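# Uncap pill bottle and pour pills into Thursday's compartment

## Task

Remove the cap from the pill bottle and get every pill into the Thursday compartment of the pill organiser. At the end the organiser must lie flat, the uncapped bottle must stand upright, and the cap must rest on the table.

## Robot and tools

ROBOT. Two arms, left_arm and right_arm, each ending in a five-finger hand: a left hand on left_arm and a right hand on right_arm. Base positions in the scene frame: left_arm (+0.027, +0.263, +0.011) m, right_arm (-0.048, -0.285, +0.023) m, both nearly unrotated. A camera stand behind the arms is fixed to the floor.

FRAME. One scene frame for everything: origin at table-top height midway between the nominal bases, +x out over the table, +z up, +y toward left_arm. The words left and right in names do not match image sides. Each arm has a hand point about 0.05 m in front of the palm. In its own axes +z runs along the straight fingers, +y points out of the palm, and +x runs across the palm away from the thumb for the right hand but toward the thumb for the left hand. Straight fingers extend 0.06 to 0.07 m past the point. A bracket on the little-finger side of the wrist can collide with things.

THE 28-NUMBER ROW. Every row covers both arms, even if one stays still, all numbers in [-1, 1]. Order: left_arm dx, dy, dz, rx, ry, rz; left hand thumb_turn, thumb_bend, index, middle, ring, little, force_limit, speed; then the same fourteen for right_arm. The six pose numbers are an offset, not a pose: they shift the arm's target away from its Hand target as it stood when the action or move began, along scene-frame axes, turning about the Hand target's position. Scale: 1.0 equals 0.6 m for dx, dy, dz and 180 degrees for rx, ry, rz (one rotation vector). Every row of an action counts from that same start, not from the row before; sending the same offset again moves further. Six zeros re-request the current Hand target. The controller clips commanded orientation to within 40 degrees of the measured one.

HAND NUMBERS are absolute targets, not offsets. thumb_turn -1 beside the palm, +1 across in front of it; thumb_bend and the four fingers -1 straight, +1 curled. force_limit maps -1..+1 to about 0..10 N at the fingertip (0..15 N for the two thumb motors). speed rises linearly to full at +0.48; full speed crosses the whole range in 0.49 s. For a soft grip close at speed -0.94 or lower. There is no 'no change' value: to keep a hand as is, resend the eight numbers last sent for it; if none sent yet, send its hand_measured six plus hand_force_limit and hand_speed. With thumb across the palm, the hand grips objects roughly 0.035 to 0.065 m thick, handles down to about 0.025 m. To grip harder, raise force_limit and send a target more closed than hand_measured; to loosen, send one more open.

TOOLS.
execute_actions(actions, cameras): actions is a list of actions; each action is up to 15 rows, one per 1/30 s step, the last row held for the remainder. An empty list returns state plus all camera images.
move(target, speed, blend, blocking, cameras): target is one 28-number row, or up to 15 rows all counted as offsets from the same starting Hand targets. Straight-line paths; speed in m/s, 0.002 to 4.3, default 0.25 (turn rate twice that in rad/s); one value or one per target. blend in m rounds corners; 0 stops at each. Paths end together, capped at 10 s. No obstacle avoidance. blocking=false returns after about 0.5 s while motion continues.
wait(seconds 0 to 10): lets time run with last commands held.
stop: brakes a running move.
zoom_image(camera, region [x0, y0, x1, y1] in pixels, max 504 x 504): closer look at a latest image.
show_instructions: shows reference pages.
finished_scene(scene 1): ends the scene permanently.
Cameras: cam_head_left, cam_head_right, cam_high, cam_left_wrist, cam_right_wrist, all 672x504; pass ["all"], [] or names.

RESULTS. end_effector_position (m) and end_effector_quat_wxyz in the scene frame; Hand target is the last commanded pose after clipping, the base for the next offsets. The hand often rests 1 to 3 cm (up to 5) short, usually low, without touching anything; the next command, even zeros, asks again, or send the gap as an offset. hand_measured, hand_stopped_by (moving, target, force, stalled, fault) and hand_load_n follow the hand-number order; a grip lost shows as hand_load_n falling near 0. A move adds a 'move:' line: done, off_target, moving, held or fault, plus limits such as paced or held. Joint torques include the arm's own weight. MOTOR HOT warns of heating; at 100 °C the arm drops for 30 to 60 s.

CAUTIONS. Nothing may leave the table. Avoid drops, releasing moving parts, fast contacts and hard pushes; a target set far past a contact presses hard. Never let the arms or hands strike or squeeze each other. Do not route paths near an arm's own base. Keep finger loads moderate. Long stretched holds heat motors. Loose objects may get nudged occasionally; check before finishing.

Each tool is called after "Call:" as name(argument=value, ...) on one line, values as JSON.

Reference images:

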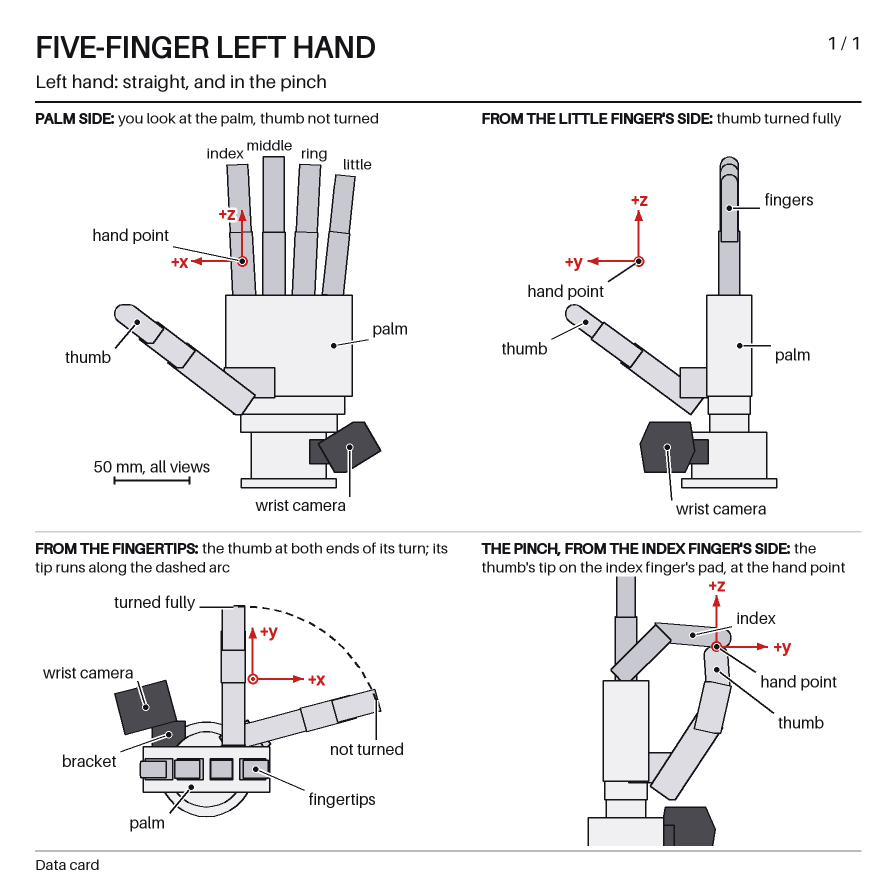

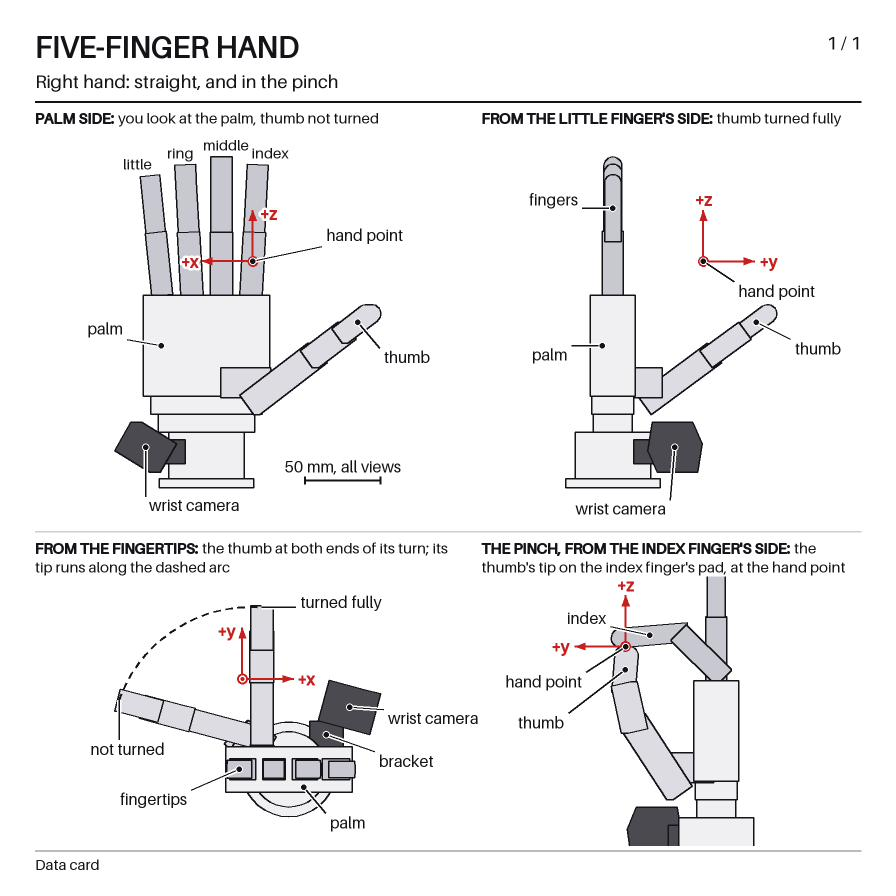

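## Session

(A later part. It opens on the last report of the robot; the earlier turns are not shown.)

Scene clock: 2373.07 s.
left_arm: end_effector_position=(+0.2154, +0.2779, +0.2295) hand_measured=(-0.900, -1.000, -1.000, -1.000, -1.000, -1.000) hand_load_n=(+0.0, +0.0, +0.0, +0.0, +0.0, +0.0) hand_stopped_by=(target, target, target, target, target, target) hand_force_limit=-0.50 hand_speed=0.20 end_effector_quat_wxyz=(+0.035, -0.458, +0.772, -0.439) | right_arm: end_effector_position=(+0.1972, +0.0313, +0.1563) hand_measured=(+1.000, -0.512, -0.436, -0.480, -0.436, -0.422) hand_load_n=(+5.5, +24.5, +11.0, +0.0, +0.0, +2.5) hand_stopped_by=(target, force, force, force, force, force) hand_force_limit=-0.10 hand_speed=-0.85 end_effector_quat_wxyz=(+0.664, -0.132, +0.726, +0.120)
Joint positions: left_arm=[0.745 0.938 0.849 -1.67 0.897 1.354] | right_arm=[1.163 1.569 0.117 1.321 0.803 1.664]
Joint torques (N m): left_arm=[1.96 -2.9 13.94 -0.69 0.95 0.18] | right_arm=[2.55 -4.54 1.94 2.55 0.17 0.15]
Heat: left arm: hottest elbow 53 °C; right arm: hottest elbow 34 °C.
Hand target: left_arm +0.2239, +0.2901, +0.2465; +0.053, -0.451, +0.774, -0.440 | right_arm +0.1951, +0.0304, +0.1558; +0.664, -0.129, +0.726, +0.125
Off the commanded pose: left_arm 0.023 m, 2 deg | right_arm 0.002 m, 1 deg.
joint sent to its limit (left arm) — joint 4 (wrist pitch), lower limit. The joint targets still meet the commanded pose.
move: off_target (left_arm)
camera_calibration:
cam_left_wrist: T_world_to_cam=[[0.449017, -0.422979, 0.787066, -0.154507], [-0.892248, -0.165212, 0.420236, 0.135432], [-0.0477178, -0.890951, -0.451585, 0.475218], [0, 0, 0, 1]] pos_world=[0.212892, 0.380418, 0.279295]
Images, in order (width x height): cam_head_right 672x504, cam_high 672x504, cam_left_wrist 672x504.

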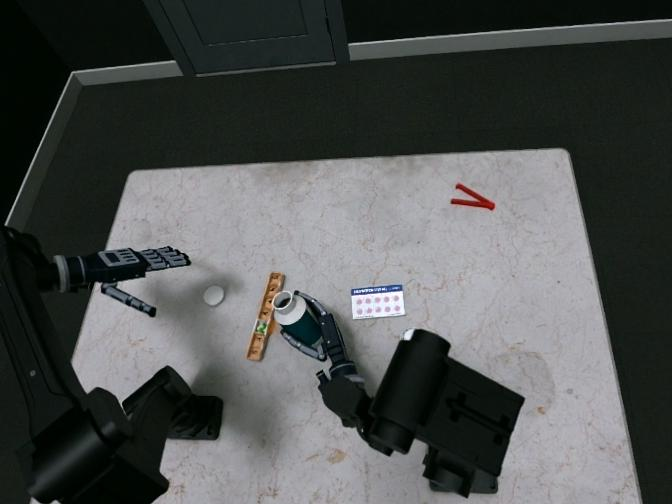

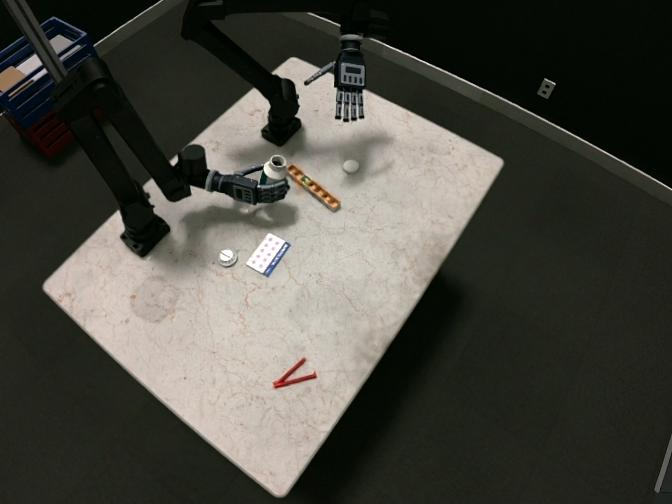

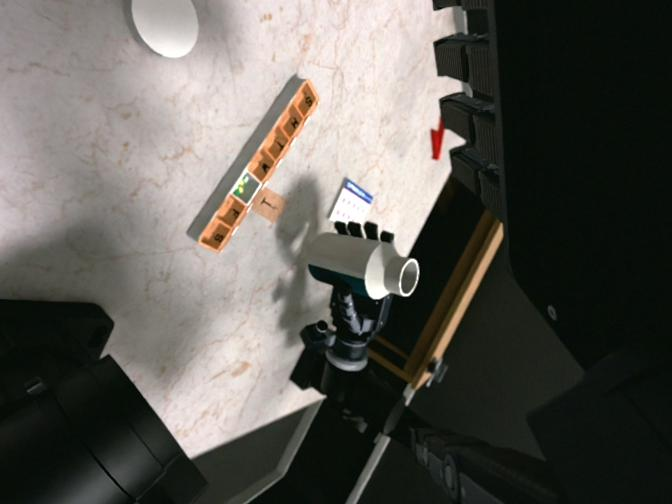

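Call:
move(target=[[0,0,0,0,0,0,-0.9,-1,-1,-1,-1,-1,-0.5,0.2,0.01,-0.012,-0.092,-0.0136,0.0366,0,1,-0.503,-0.2,-0.2,-0.3,-0.3,-0.1,-0.85]], speed=0.08, cameras=["cam_left_wrist","cam_high"])

Scene clock: 2398.03 s.
left_arm: end_effector_position=(+0.2154, +0.2779, +0.2295) hand_measured=(-0.900, -1.000, -1.000, -1.000, -1.000, -1.000) hand_load_n=(+0.0, +0.0, -0.5, +0.0, +0.0, +0.0) hand_stopped_by=(target, target, target, target, target, target) hand_force_limit=-0.50 hand_speed=0.20 end_effector_quat_wxyz=(+0.035, -0.458, +0.772, -0.439) | right_arm: end_effector_position=(+0.1966, +0.0288, +0.1010) hand_measured=(+1.000, -0.512, -0.436, -0.480, -0.436, -0.422) hand_load_n=(+5.5, +24.5, +11.0, +0.0, +0.0, +2.5) hand_stopped_by=(target, force, force, force, force, force) hand_force_limit=-0.10 hand_speed=-0.85 end_effector_quat_wxyz=(+0.617, -0.146, +0.764, +0.117)
Joint positions: left_arm=[0.745 0.938 0.849 -1.67 0.897 1.354] | right_arm=[1.146 1.744 0.117 1.334 0.751 1.773]
Joint torques (N m): left_arm=[1.85 -2.9 13.89 -0.68 0.95 0.18] | right_arm=[0.79 -5.83 0.49 2.55 0.07 0.14]
Heat: left arm: hottest elbow 53 °C; right arm: hottest shoulder 33 °C.
Hand target: left_arm +0.2239, +0.2901, +0.2465; +0.053, -0.451, +0.774, -0.440 | right_arm +0.2010, +0.0233, +0.1006; +0.618, -0.136, +0.765, +0.117
Off the commanded pose: left_arm 0.023 m, 2 deg | right_arm 0.007 m, 1 deg.
joint sent to its limit (left arm) — joint 4 (wrist pitch), lower limit. The joint targets still meet the commanded pose.
move: off_target (left_arm)
camera_calibration:
cam_left_wrist: T_world_to_cam=[[0.449017, -0.422979, 0.787066, -0.154507], [-0.892248, -0.165212, 0.420236, 0.135432], [-0.0477178, -0.890951, -0.451585, 0.475218], [0, 0, 0, 1]] pos_world=[0.212892, 0.380418, 0.279295]
Images, in order (width x height): cam_high 672x504, cam_left_wrist 672x504.

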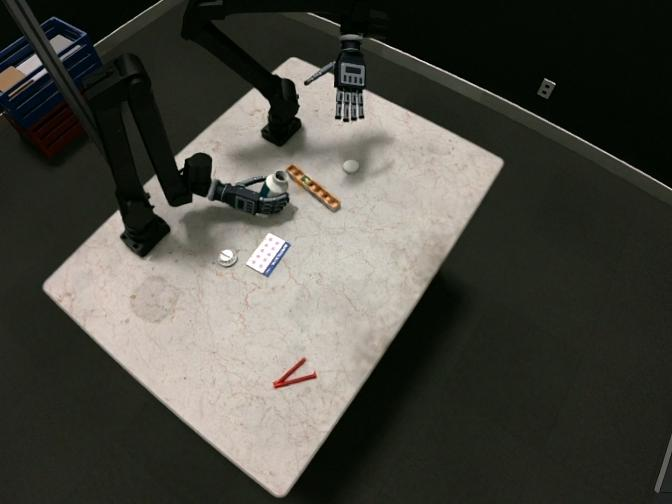

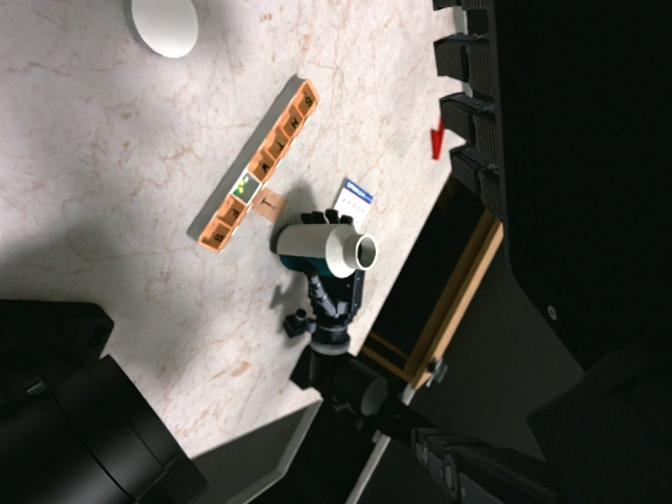

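Call:
move(target=[[0,0,0,0,0,0,-0.9,-1,-1,-1,-1,-1,-0.5,0.2,0,-0.005,-0.02,0,0,0,1,-0.503,-0.2,-0.2,-0.3,-0.3,-0.1,-0.85]], speed=0.03)

Call:
zoom_image(camera="cam_left_wrist", region=[240, 180, 420, 315])

Scene clock: 2402.97 s.
left_arm: end_effector_position=(+0.2154, +0.2779, +0.2295) hand_measured=(-0.900, -1.000, -1.000, -1.000, -1.000, -1.000) hand_load_n=(-0.5, +0.0, +0.0, +0.0, +0.0, +0.0) hand_stopped_by=(target, target, target, target, target, target) hand_force_limit=-0.50 hand_speed=0.20 end_effector_quat_wxyz=(+0.035, -0.458, +0.772, -0.439) | right_arm: end_effector_position=(+0.1967, +0.0257, +0.0902) hand_measured=(+1.000, -0.512, -0.436, -0.480, -0.436, -0.422) hand_load_n=(+6.0, +24.0, +11.0, +0.0, +0.0, +2.5) hand_stopped_by=(target, force, force, force, force, force) hand_force_limit=-0.10 hand_speed=-0.85 end_effector_quat_wxyz=(+0.617, -0.143, +0.764, +0.120)
Joint positions: left_arm=[0.745 0.938 0.849 -1.67 0.897 1.354] | right_arm=[1.14 1.854 0.117 1.449 0.745 1.776]
Joint torques (N m): left_arm=[1.85 -2.9 13.9 -0.68 0.95 0.19] | right_arm=[0.67 -5.71 -0.38 2.4 0.06 0.1]
Heat: left arm: hottest elbow 53 °C; right arm: hottest shoulder 33 °C.
Hand target: left_arm +0.2239, +0.2901, +0.2465; +0.053, -0.451, +0.774, -0.440 | right_arm +0.2010, +0.0203, +0.0886; +0.618, -0.136, +0.765, +0.117
Off the commanded pose: left_arm 0.023 m, 2 deg | right_arm 0.007 m, 1 deg.
joint sent to its limit (left arm) — joint 4 (wrist pitch), lower limit. The joint targets still meet the commanded pose.
move: off_target (left_arm)

Scaled by 2.800 from the camera's 672x504 image, which has a finer 960x720 frame.
This view is cut from an older image: the scene may have changed since it was taken.

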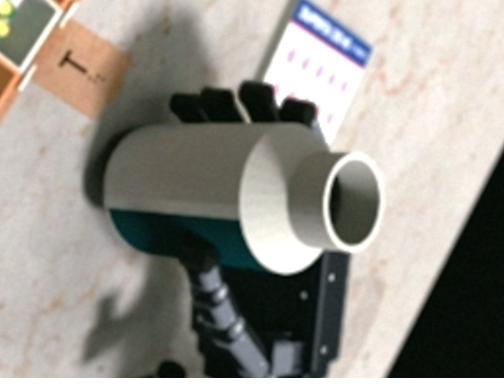

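Call:
move(target=[[0,0,0,0,0,0,-0.9,-1,-1,-1,-1,-1,-0.5,0.2,0,0,-0.008,0,0,0,1,-0.503,-0.2,-0.2,-0.3,-0.3,-0.1,-0.85]], speed=0.03, cameras=["cam_left_wrist","cam_high","cam_head_right"])

Call:
zoom_image(camera="cam_left_wrist", region=[220, 180, 400, 315])

Call:
zoom_image(camera="cam_high", region=[200, 140, 320, 230])

Scene clock: 2406.43 s.
left_arm: end_effector_position=(+0.2154, +0.2779, +0.2295) hand_measured=(-0.900, -1.000, -1.000, -1.000, -1.000, -1.000) hand_load_n=(+0.0, +0.0, +0.0, +0.0, -0.5, -0.5) hand_stopped_by=(target, target, target, target, target, target) hand_force_limit=-0.50 hand_speed=0.20 end_effector_quat_wxyz=(+0.035, -0.458, +0.772, -0.439) | right_arm: end_effector_position=(+0.1967, +0.0246, +0.0890) hand_measured=(+1.000, -0.512, -0.436, -0.480, -0.436, -0.422) hand_load_n=(+6.0, +24.5, +11.5, +0.0, +0.0, +2.5) hand_stopped_by=(target, force, force, force, force, force) hand_force_limit=-0.10 hand_speed=-0.85 end_effector_quat_wxyz=(+0.620, -0.139, +0.762, +0.124)
Joint positions: left_arm=[0.745 0.938 0.849 -1.67 0.897 1.354] | right_arm=[1.139 1.891 0.118 1.497 0.745 1.779]
Joint torques (N m): left_arm=[1.9 -2.9 13.91 -0.69 0.95 0.19] | right_arm=[0.67 -5.3 -0.34 1.92 0.04 0.06]
Heat: left arm: hottest elbow 53 °C; right arm: hottest shoulder 33 °C.
Hand target: left_arm +0.2239, +0.2901, +0.2465; +0.053, -0.451, +0.774, -0.440 | right_arm +0.2011, +0.0202, +0.0837; +0.618, -0.136, +0.765, +0.117
Off the commanded pose: left_arm 0.023 m, 2 deg | right_arm 0.008 m, 1 deg.
joint sent to its limit (left arm) — joint 4 (wrist pitch), lower limit. The joint targets still meet the commanded pose.
move: off_target (left_arm)
camera_calibration:
cam_left_wrist: T_world_to_cam=[[0.449017, -0.422979, 0.787066, -0.154507], [-0.892248, -0.165212, 0.420236, 0.135432], [-0.0477178, -0.890951, -0.451585, 0.475218], [0, 0, 0, 1]] pos_world=[0.212892, 0.380418, 0.279295]
Images, in order (width x height): cam_head_right 672x504, cam_high 672x504, cam_left_wrist 672x504.

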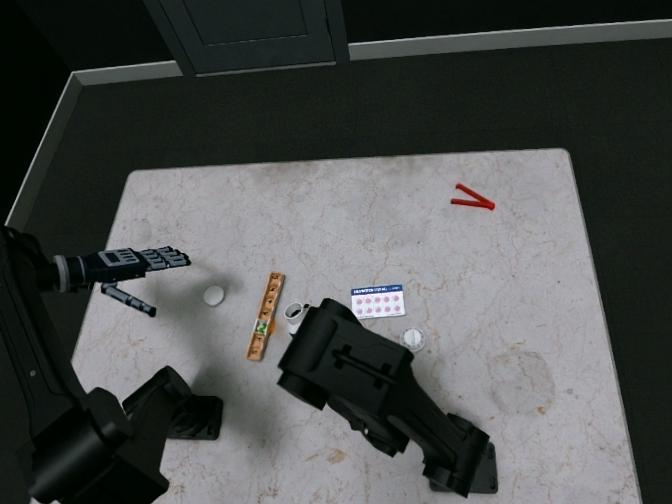

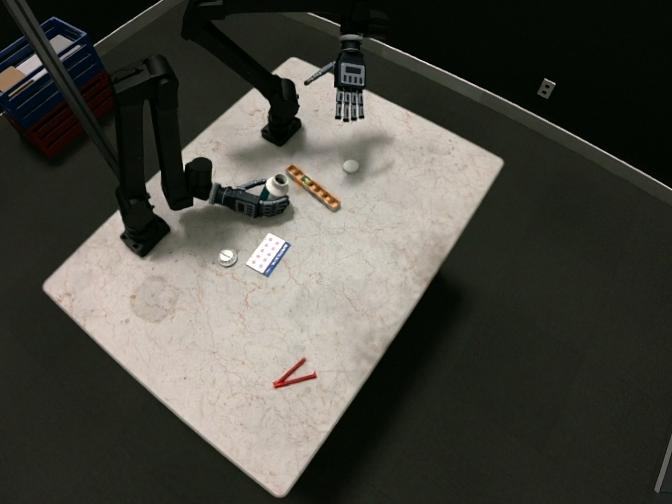

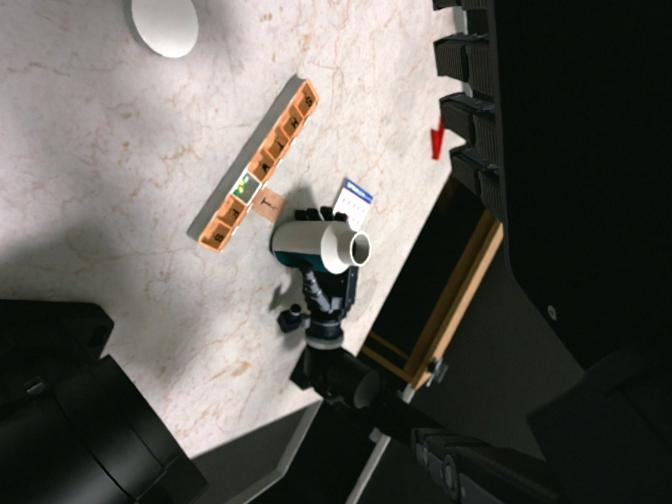

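Scaled by 2.800 from the camera's 672x504 image, which has a finer 960x720 frame.

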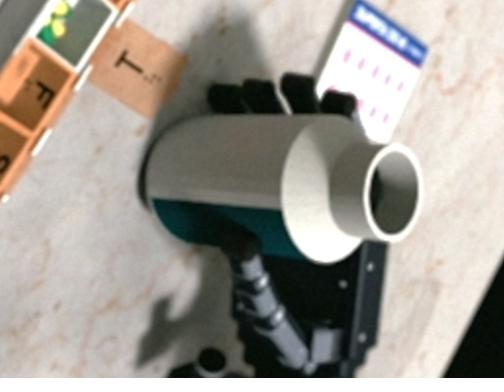

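Scaled by 4.200 from the camera's 672x504 image, which has a finer 960x720 frame.

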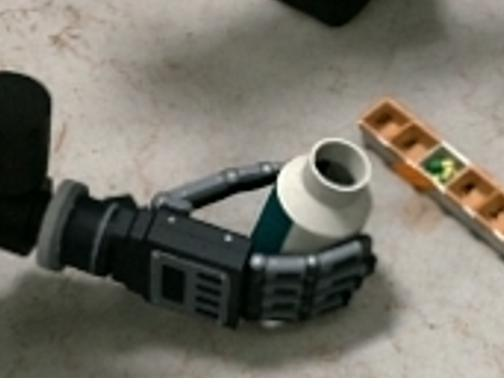

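Call:
move(target=[[0,0,0,0,0,0,-0.9,-1,-1,-1,-1,-1,-0.5,0.2,0,0,0.003,0,0,0,1,-0.58,-0.2,-0.2,-0.3,-0.3,-0.1,-0.85]], speed=0.03, cameras=["cam_left_wrist","cam_high"])

Call:
zoom_image(camera="cam_left_wrist", region=[220, 180, 400, 315])

Call:
zoom_image(camera="cam_high", region=[200, 140, 320, 230])

Scene clock: 2410.80 s.
left_arm: end_effector_position=(+0.2154, +0.2779, +0.2295) hand_measured=(-0.900, -1.000, -1.000, -1.000, -1.000, -1.000) hand_load_n=(+0.0, +0.0, +0.0, +0.0, +0.0, +0.0) hand_stopped_by=(target, target, target, target, target, target) hand_force_limit=-0.50 hand_speed=0.20 end_effector_quat_wxyz=(+0.035, -0.458, +0.772, -0.439) | right_arm: end_effector_position=(+0.1968, +0.0245, +0.0891) hand_measured=(+1.000, -0.582, -0.434, -0.480, -0.436, -0.422) hand_load_n=(+1.0, +2.0, +1.0, +0.0, +0.0, +0.0) hand_stopped_by=(target, target, force, force, force, force) hand_force_limit=-0.10 hand_speed=-0.85 end_effector_quat_wxyz=(+0.620, -0.138, +0.762, +0.125)
Joint positions: left_arm=[0.745 0.938 0.849 -1.67 0.897 1.354] | right_arm=[1.139 1.891 0.118 1.497 0.745 1.78]
Joint torques (N m): left_arm=[1.85 -2.9 13.93 -0.69 0.95 0.19] | right_arm=[0.67 -6.89 -0.46 1.63 0.03 0.05]
Heat: left arm: hottest elbow 53 °C; right arm: hottest elbow 33 °C.
Hand target: left_arm +0.2239, +0.2901, +0.2465; +0.053, -0.451, +0.774, -0.440 | right_arm +0.2011, +0.0203, +0.0856; +0.618, -0.136, +0.765, +0.117
Off the commanded pose: left_arm 0.023 m, 2 deg | right_arm 0.007 m, 1 deg.
joint sent to its limit (left arm) — joint 4 (wrist pitch), lower limit. The joint targets still meet the commanded pose.
move: off_target (left_arm)
camera_calibration:
cam_left_wrist: T_world_to_cam=[[0.449017, -0.422979, 0.787066, -0.154507], [-0.892248, -0.165212, 0.420236, 0.135432], [-0.0477178, -0.890951, -0.451585, 0.475218], [0, 0, 0, 1]] pos_world=[0.212892, 0.380418, 0.279295]
Images, in order (width x height): cam_high 672x504, cam_left_wrist 672x504.

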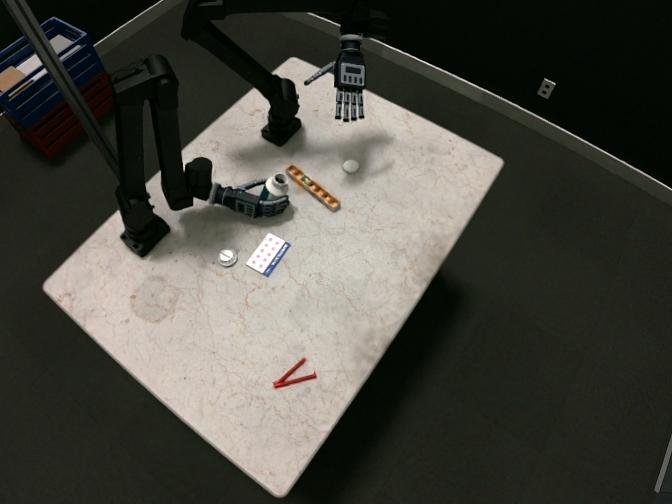

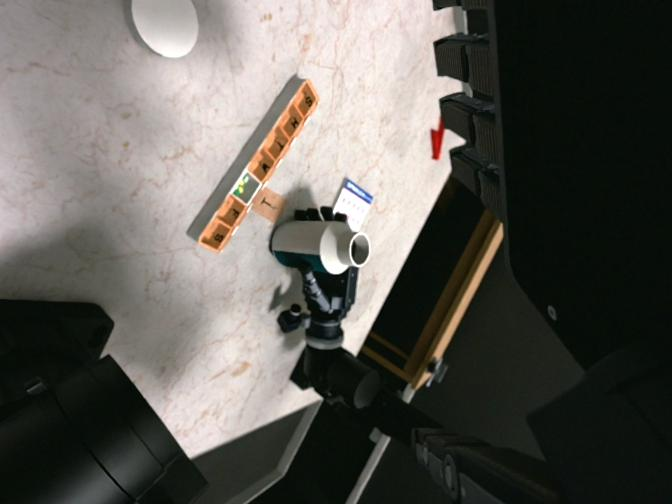

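Scaled by 2.800 from the camera's 672x504 image, which has a finer 960x720 frame.

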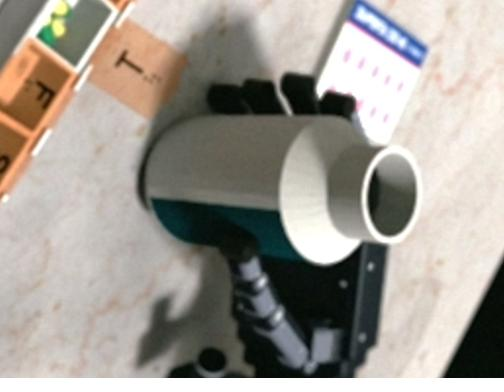

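Scaled by 4.200 from the camera's 672x504 image, which has a finer 960x720 frame.

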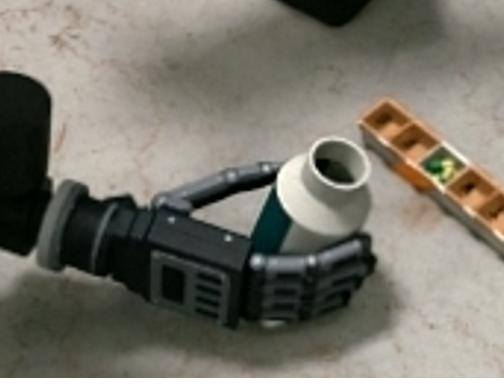

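Call:
move(target=[[0,0,0,0,0,0,-0.9,-1,-1,-1,-1,-1,-0.5,0.2,0,0,0.0,0,0,0,1,-0.66,-0.2,-0.2,-0.3,-0.3,-0.1,-0.85]], speed=0.03, cameras=["cam_left_wrist","cam_high"])

Call:
zoom_image(camera="cam_left_wrist", region=[220, 180, 400, 315])

Call:
zoom_image(camera="cam_high", region=[200, 140, 320, 230])

Scene clock: 2415.83 s.
left_arm: end_effector_position=(+0.2154, +0.2779, +0.2295) hand_measured=(-0.900, -1.000, -1.000, -1.000, -1.000, -1.000) hand_load_n=(+0.0, +0.0, +0.0, +0.0, +0.0, +0.0) hand_stopped_by=(target, target, target, target, target, target) hand_force_limit=-0.50 hand_speed=0.20 end_effector_quat_wxyz=(+0.035, -0.458, +0.772, -0.439) | right_arm: end_effector_position=(+0.1966, +0.0248, +0.0891) hand_measured=(+1.000, -0.660, -0.434, -0.480, -0.436, -0.422) hand_load_n=(+0.0, +0.0, +0.0, +0.0, +0.0, +0.0) hand_stopped_by=(target, target, force, force, force, force) hand_force_limit=-0.10 hand_speed=-0.85 end_effector_quat_wxyz=(+0.620, -0.138, +0.762, +0.125)
Joint positions: left_arm=[0.745 0.938 0.849 -1.67 0.897 1.354] | right_arm=[1.139 1.891 0.118 1.497 0.743 1.78]
Joint torques (N m): left_arm=[1.85 -2.84 13.93 -0.68 0.95 0.19] | right_arm=[0.73 -6.89 -0.46 1.62 0.1 0.05]
Heat: left arm: hottest elbow 53 °C; right arm: hottest shoulder 32 °C.
Hand target: left_arm +0.2239, +0.2901, +0.2465; +0.053, -0.451, +0.774, -0.440 | right_arm +0.2011, +0.0203, +0.0856; +0.618, -0.136, +0.765, +0.117
Off the commanded pose: left_arm 0.023 m, 2 deg | right_arm 0.007 m, 1 deg.
joint sent to its limit (left arm) — joint 4 (wrist pitch), lower limit. The joint targets still meet the commanded pose.
move: off_target (left_arm)
camera_calibration:
cam_left_wrist: T_world_to_cam=[[0.449017, -0.422979, 0.787066, -0.154507], [-0.892248, -0.165212, 0.420236, 0.135432], [-0.0477178, -0.890951, -0.451585, 0.475218], [0, 0, 0, 1]] pos_world=[0.212892, 0.380418, 0.279295]
Images, in order (width x height): cam_high 672x504, cam_left_wrist 672x504.

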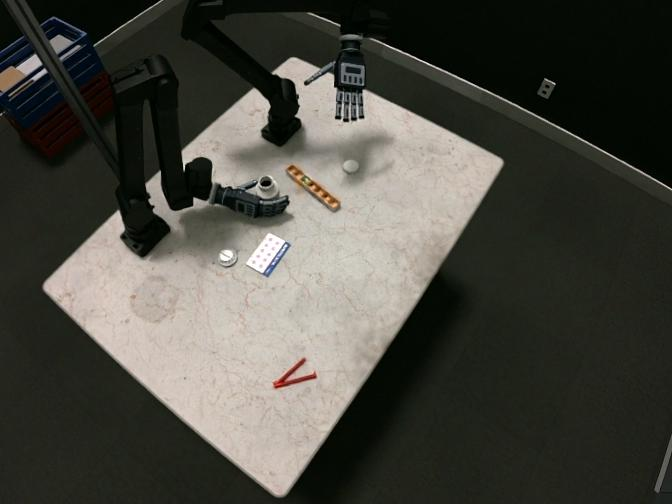

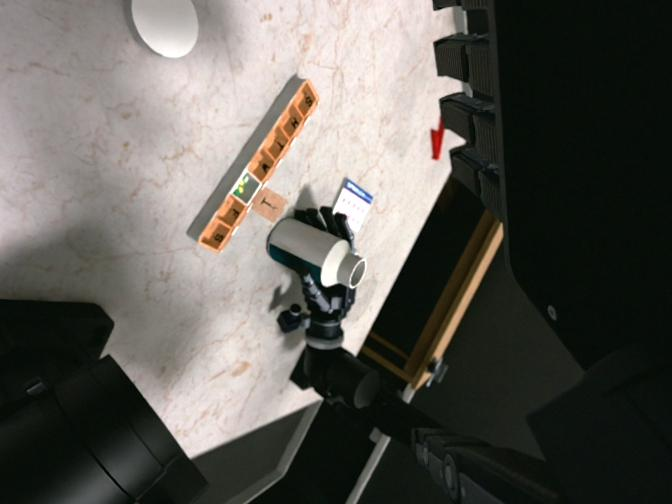

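Scaled by 2.800 from the camera's 672x504 image, which has a finer 960x720 frame.

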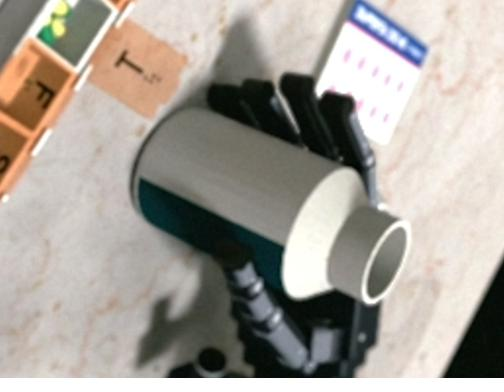

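Scaled by 4.200 from the camera's 672x504 image, which has a finer 960x720 frame.

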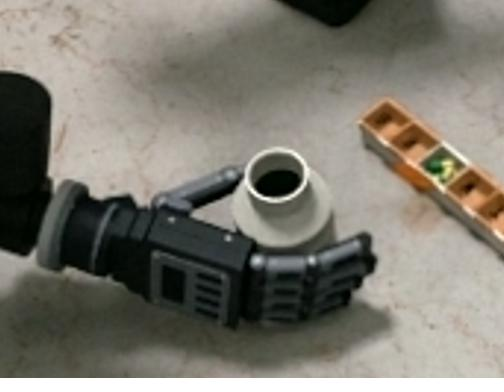

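Call:
move(target=[[0,0,0,0,0,0,-0.9,-1,-1,-1,-1,-1,-0.5,0.2,0,0,0.008,0,0,0,1,-0.8,-0.55,-0.58,-0.55,-0.55,-0.1,-0.8]], speed=0.03, cameras=["cam_left_wrist"])

Call:
zoom_image(camera="cam_left_wrist", region=[220, 180, 400, 315])

Scene clock: 2419.93 s.
left_arm: end_effector_position=(+0.2154, +0.2779, +0.2295) hand_measured=(-0.900, -1.000, -1.000, -1.000, -1.000, -1.000) hand_load_n=(-0.5, +0.0, +0.0, +0.0, -0.5, +0.0) hand_stopped_by=(target, target, target, target, target, target) hand_force_limit=-0.50 hand_speed=0.20 end_effector_quat_wxyz=(+0.035, -0.458, +0.772, -0.439) | right_arm: end_effector_position=(+0.1969, +0.0253, +0.0904) hand_measured=(+1.000, -0.800, -0.550, -0.580, -0.550, -0.550) hand_load_n=(+0.0, +0.0, +0.0, +0.0, +0.0, +0.0) hand_stopped_by=(target, target, target, target, target, target) hand_force_limit=-0.10 hand_speed=-0.80 end_effector_quat_wxyz=(+0.619, -0.139, +0.763, +0.124)
Joint positions: left_arm=[0.745 0.938 0.849 -1.67 0.897 1.354] | right_arm=[1.139 1.872 0.118 1.474 0.743 1.78]
Joint torques (N m): left_arm=[1.85 -2.9 13.91 -0.69 0.94 0.19] | right_arm=[0.67 -8.64 -0.64 1.29 0.09 0.04]
Heat: left arm: hottest elbow 53 °C; right arm: hottest shoulder 32 °C.
Hand target: left_arm +0.2239, +0.2901, +0.2465; +0.053, -0.451, +0.774, -0.440 | right_arm +0.2011, +0.0203, +0.0904; +0.618, -0.136, +0.765, +0.117
Off the commanded pose: left_arm 0.023 m, 2 deg | right_arm 0.007 m, 1 deg.
joint sent to its limit (left arm) — joint 4 (wrist pitch), lower limit. The joint targets still meet the commanded pose.
move: off_target (left_arm)
camera_calibration:
cam_left_wrist: T_world_to_cam=[[0.449017, -0.422979, 0.787066, -0.154507], [-0.892248, -0.165212, 0.420236, 0.135432], [-0.0477178, -0.890951, -0.451585, 0.475218], [0, 0, 0, 1]] pos_world=[0.212892, 0.380418, 0.279295]
Images, in order (width x height): cam_left_wrist 672x504.

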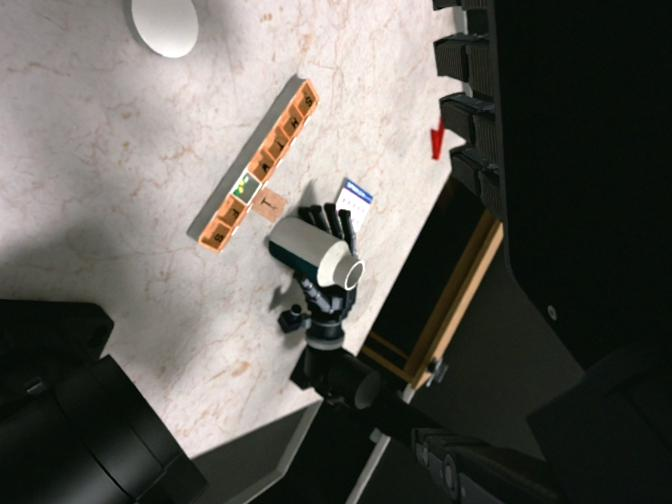

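Scaled by 2.800 from the camera's 672x504 image, which has a finer 960x720 frame.

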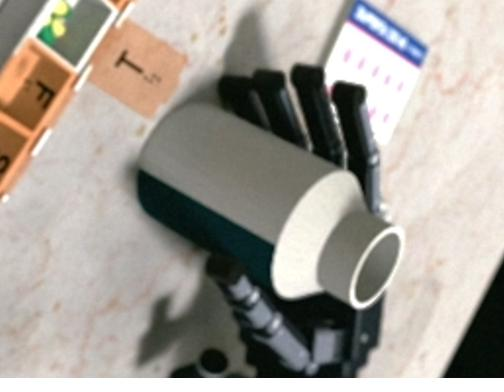

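Call:
move(target=[[0,0,0,0,0,0,-0.9,-1,-1,-1,-1,-1,-0.5,0.2,0,0,0.0,0,0,0,1,-0.97,-0.6,-0.62,-0.6,-0.6,-0.1,-0.7],[0,0,0,0,0,0,-0.9,-1,-1,-1,-1,-1,-0.5,0.2,0,0,0.045,0,0,0,1,-0.97,-0.6,-0.62,-0.6,-0.6,-0.1,-0.7]], speed=0.04, cameras=["cam_left_wrist","cam_high"])

Call:
zoom_image(camera="cam_left_wrist", region=[220, 180, 400, 315])

Call:
zoom_image(camera="cam_high", region=[200, 140, 320, 230])

Scene clock: 2426.03 s.
left_arm: end_effector_position=(+0.2154, +0.2779, +0.2295) hand_measured=(-0.900, -1.000, -1.000, -1.000, -1.000, -1.000) hand_load_n=(+0.0, +0.0, +0.0, +0.0, +0.0, +0.0) hand_stopped_by=(target, target, target, target, target, target) hand_force_limit=-0.50 hand_speed=0.20 end_effector_quat_wxyz=(+0.035, -0.458, +0.772, -0.439) | right_arm: end_effector_position=(+0.1973, +0.0257, +0.1181) hand_measured=(+1.000, -0.970, -0.600, -0.620, -0.600, -0.600) hand_load_n=(+0.0, +0.0, +0.0, +0.0, +0.0, -0.5) hand_stopped_by=(target, target, target, target, target, target) hand_force_limit=-0.10 hand_speed=-0.70 end_effector_quat_wxyz=(+0.619, -0.139, +0.763, +0.124)
Joint positions: left_arm=[0.745 0.938 0.849 -1.67 0.897 1.354] | right_arm=[1.138 1.621 0.106 1.236 0.743 1.78]
Joint torques (N m): left_arm=[1.85 -2.96 13.91 -0.68 0.94 0.19] | right_arm=[0.73 -7.06 1.35 1.13 0.11 0.04]
Heat: left arm: hottest elbow 53 °C; right arm: hottest shoulder 32 °C.
Hand target: left_arm +0.2239, +0.2901, +0.2465; +0.053, -0.451, +0.774, -0.440 | right_arm +0.2010, +0.0202, +0.1173; +0.618, -0.136, +0.765, +0.117
Off the commanded pose: left_arm 0.023 m, 2 deg | right_arm 0.007 m, 1 deg.
joint sent to its limit (left arm) — joint 4 (wrist pitch), lower limit. The joint targets still meet the commanded pose.
move: off_target (left_arm)
camera_calibration:
cam_left_wrist: T_world_to_cam=[[0.449017, -0.422979, 0.787066, -0.154507], [-0.892248, -0.165212, 0.420236, 0.135432], [-0.0477178, -0.890951, -0.451585, 0.475218], [0, 0, 0, 1]] pos_world=[0.212892, 0.380418, 0.279295]
Images, in order (width x height): cam_high 672x504, cam_left_wrist 672x504.

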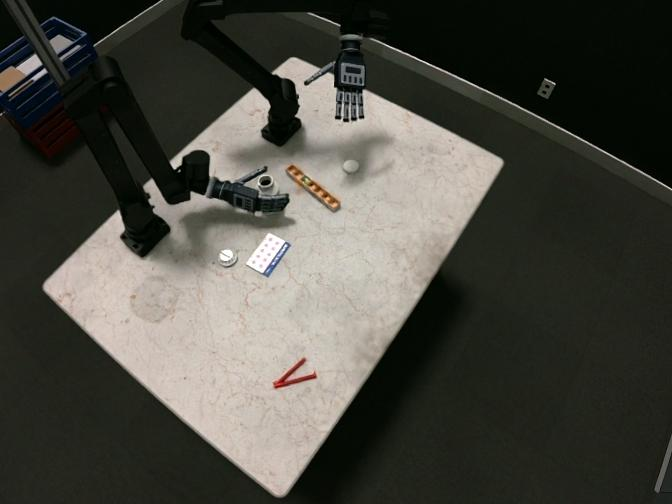

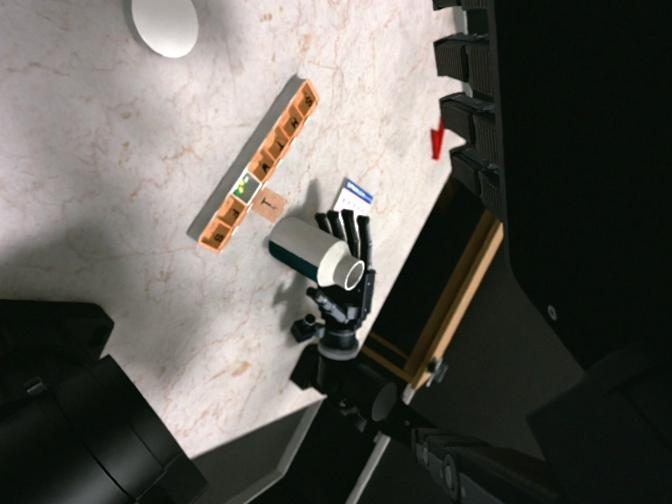

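Scaled by 2.800 from the camera's 672x504 image, which has a finer 960x720 frame.

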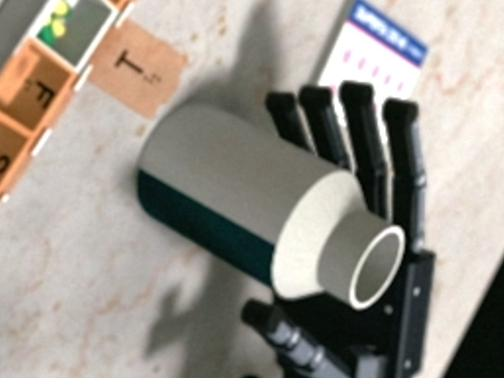

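Scaled by 4.200 from the camera's 672x504 image, which has a finer 960x720 frame.

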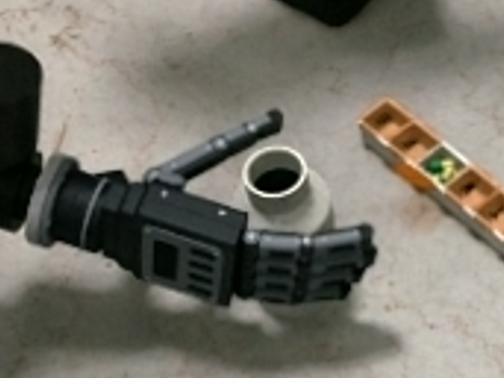

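Call:
move(target=[[0,0,0,0,0,0,-0.9,-1,-1,-1,-1,-1,-0.5,0.2,0,0,0.003,0,0,0,1,-1,-0.95,-0.95,-0.95,-0.95,-0.1,-0.5],[0,0,0,0,0,0,-0.9,-1,-1,-1,-1,-1,-0.5,0.2,0,-0.004,0.17,0,0,0,1,-1,-0.95,-0.95,-0.95,-0.95,-0.1,-0.5]], speed=[0.05,0.08], cameras=["cam_left_wrist","cam_high","cam_head_right"])

Call:
zoom_image(camera="cam_left_wrist", region=[220, 180, 400, 315])

Call:
zoom_image(camera="cam_high", region=[200, 140, 320, 230])

Scene clock: 2438.47 s.
left_arm: end_effector_position=(+0.2154, +0.2779, +0.2295) hand_measured=(-0.900, -1.000, -1.000, -1.000, -1.000, -1.000) hand_load_n=(+0.0, +0.0, +0.0, +0.0, +0.0, +0.0) hand_stopped_by=(target, target, target, target, target, target) hand_force_limit=-0.50 hand_speed=0.20 end_effector_quat_wxyz=(+0.035, -0.458, +0.772, -0.439) | right_arm: end_effector_position=(+0.1908, +0.0102, +0.1956) hand_measured=(+1.000, -1.000, -0.950, -0.950, -0.950, -0.950) hand_load_n=(+0.0, +0.0, +0.0, +0.0, +0.0, +0.0) hand_stopped_by=(target, target, target, target, target, target) hand_force_limit=-0.10 hand_speed=-0.50 end_effector_quat_wxyz=(+0.610, -0.154, +0.770, +0.106)
Joint positions: left_arm=[0.745 0.938 0.849 -1.67 0.897 1.354] | right_arm=[1.134 0.849 0.148 0.378 0.74 1.768]
Joint torques (N m): left_arm=[1.85 -2.96 13.91 -0.69 0.95 0.19] | right_arm=[0.73 -1.44 12.01 1.13 0.09 0.11]
Heat: left arm: hottest elbow 53 °C; right arm: hottest shoulder 32 °C.
Hand target: left_arm +0.2239, +0.2901, +0.2465; +0.053, -0.451, +0.774, -0.440 | right_arm +0.2011, +0.0178, +0.2195; +0.618, -0.136, +0.765, +0.117
Off the commanded pose: left_arm 0.023 m, 2 deg | right_arm 0.027 m, 3 deg.
joint sent to its limit (left arm) — joint 4 (wrist pitch), lower limit. The joint targets still meet the commanded pose.
move: off_target (left_arm, right_arm)
camera_calibration:
cam_left_wrist: T_world_to_cam=[[0.449017, -0.422979, 0.787066, -0.154507], [-0.892248, -0.165212, 0.420236, 0.135432], [-0.0477178, -0.890951, -0.451585, 0.475218], [0, 0, 0, 1]] pos_world=[0.212892, 0.380418, 0.279295]
Images, in order (width x height): cam_head_right 672x504, cam_high 672x504, cam_left_wrist 672x504.

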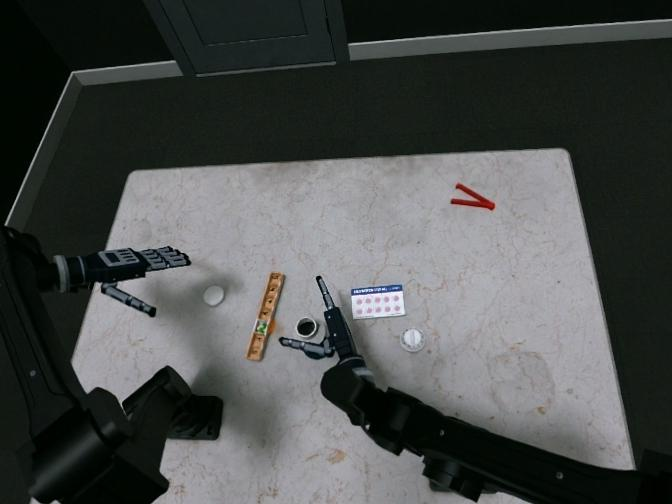

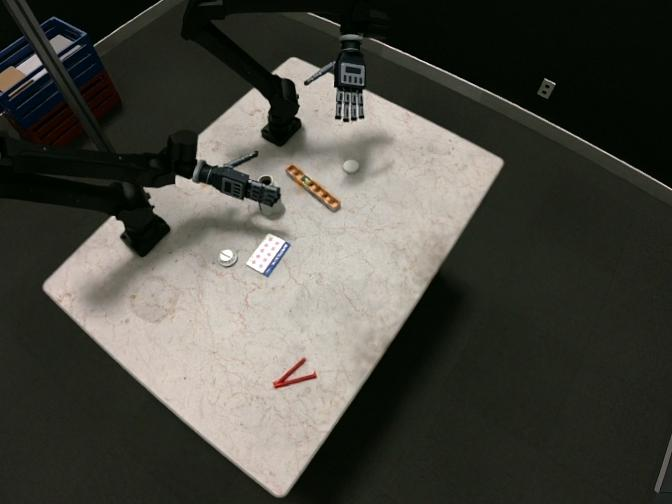

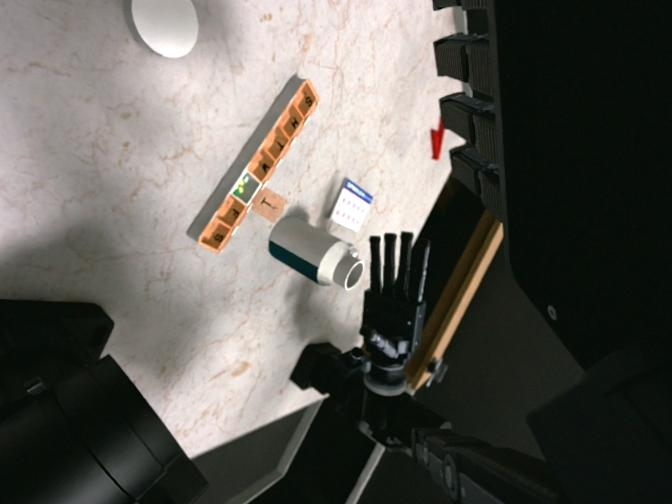

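Scaled by 2.800 from the camera's 672x504 image, which has a finer 960x720 frame.

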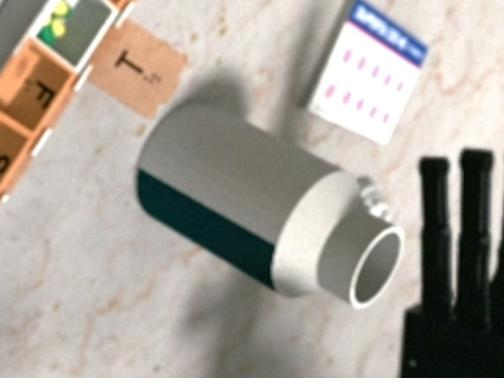

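Scaled by 4.200 from the camera's 672x504 image, which has a finer 960x720 frame.

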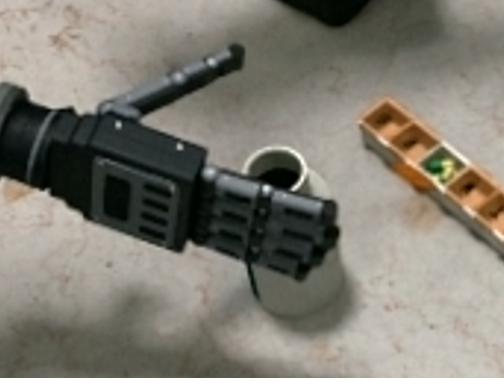

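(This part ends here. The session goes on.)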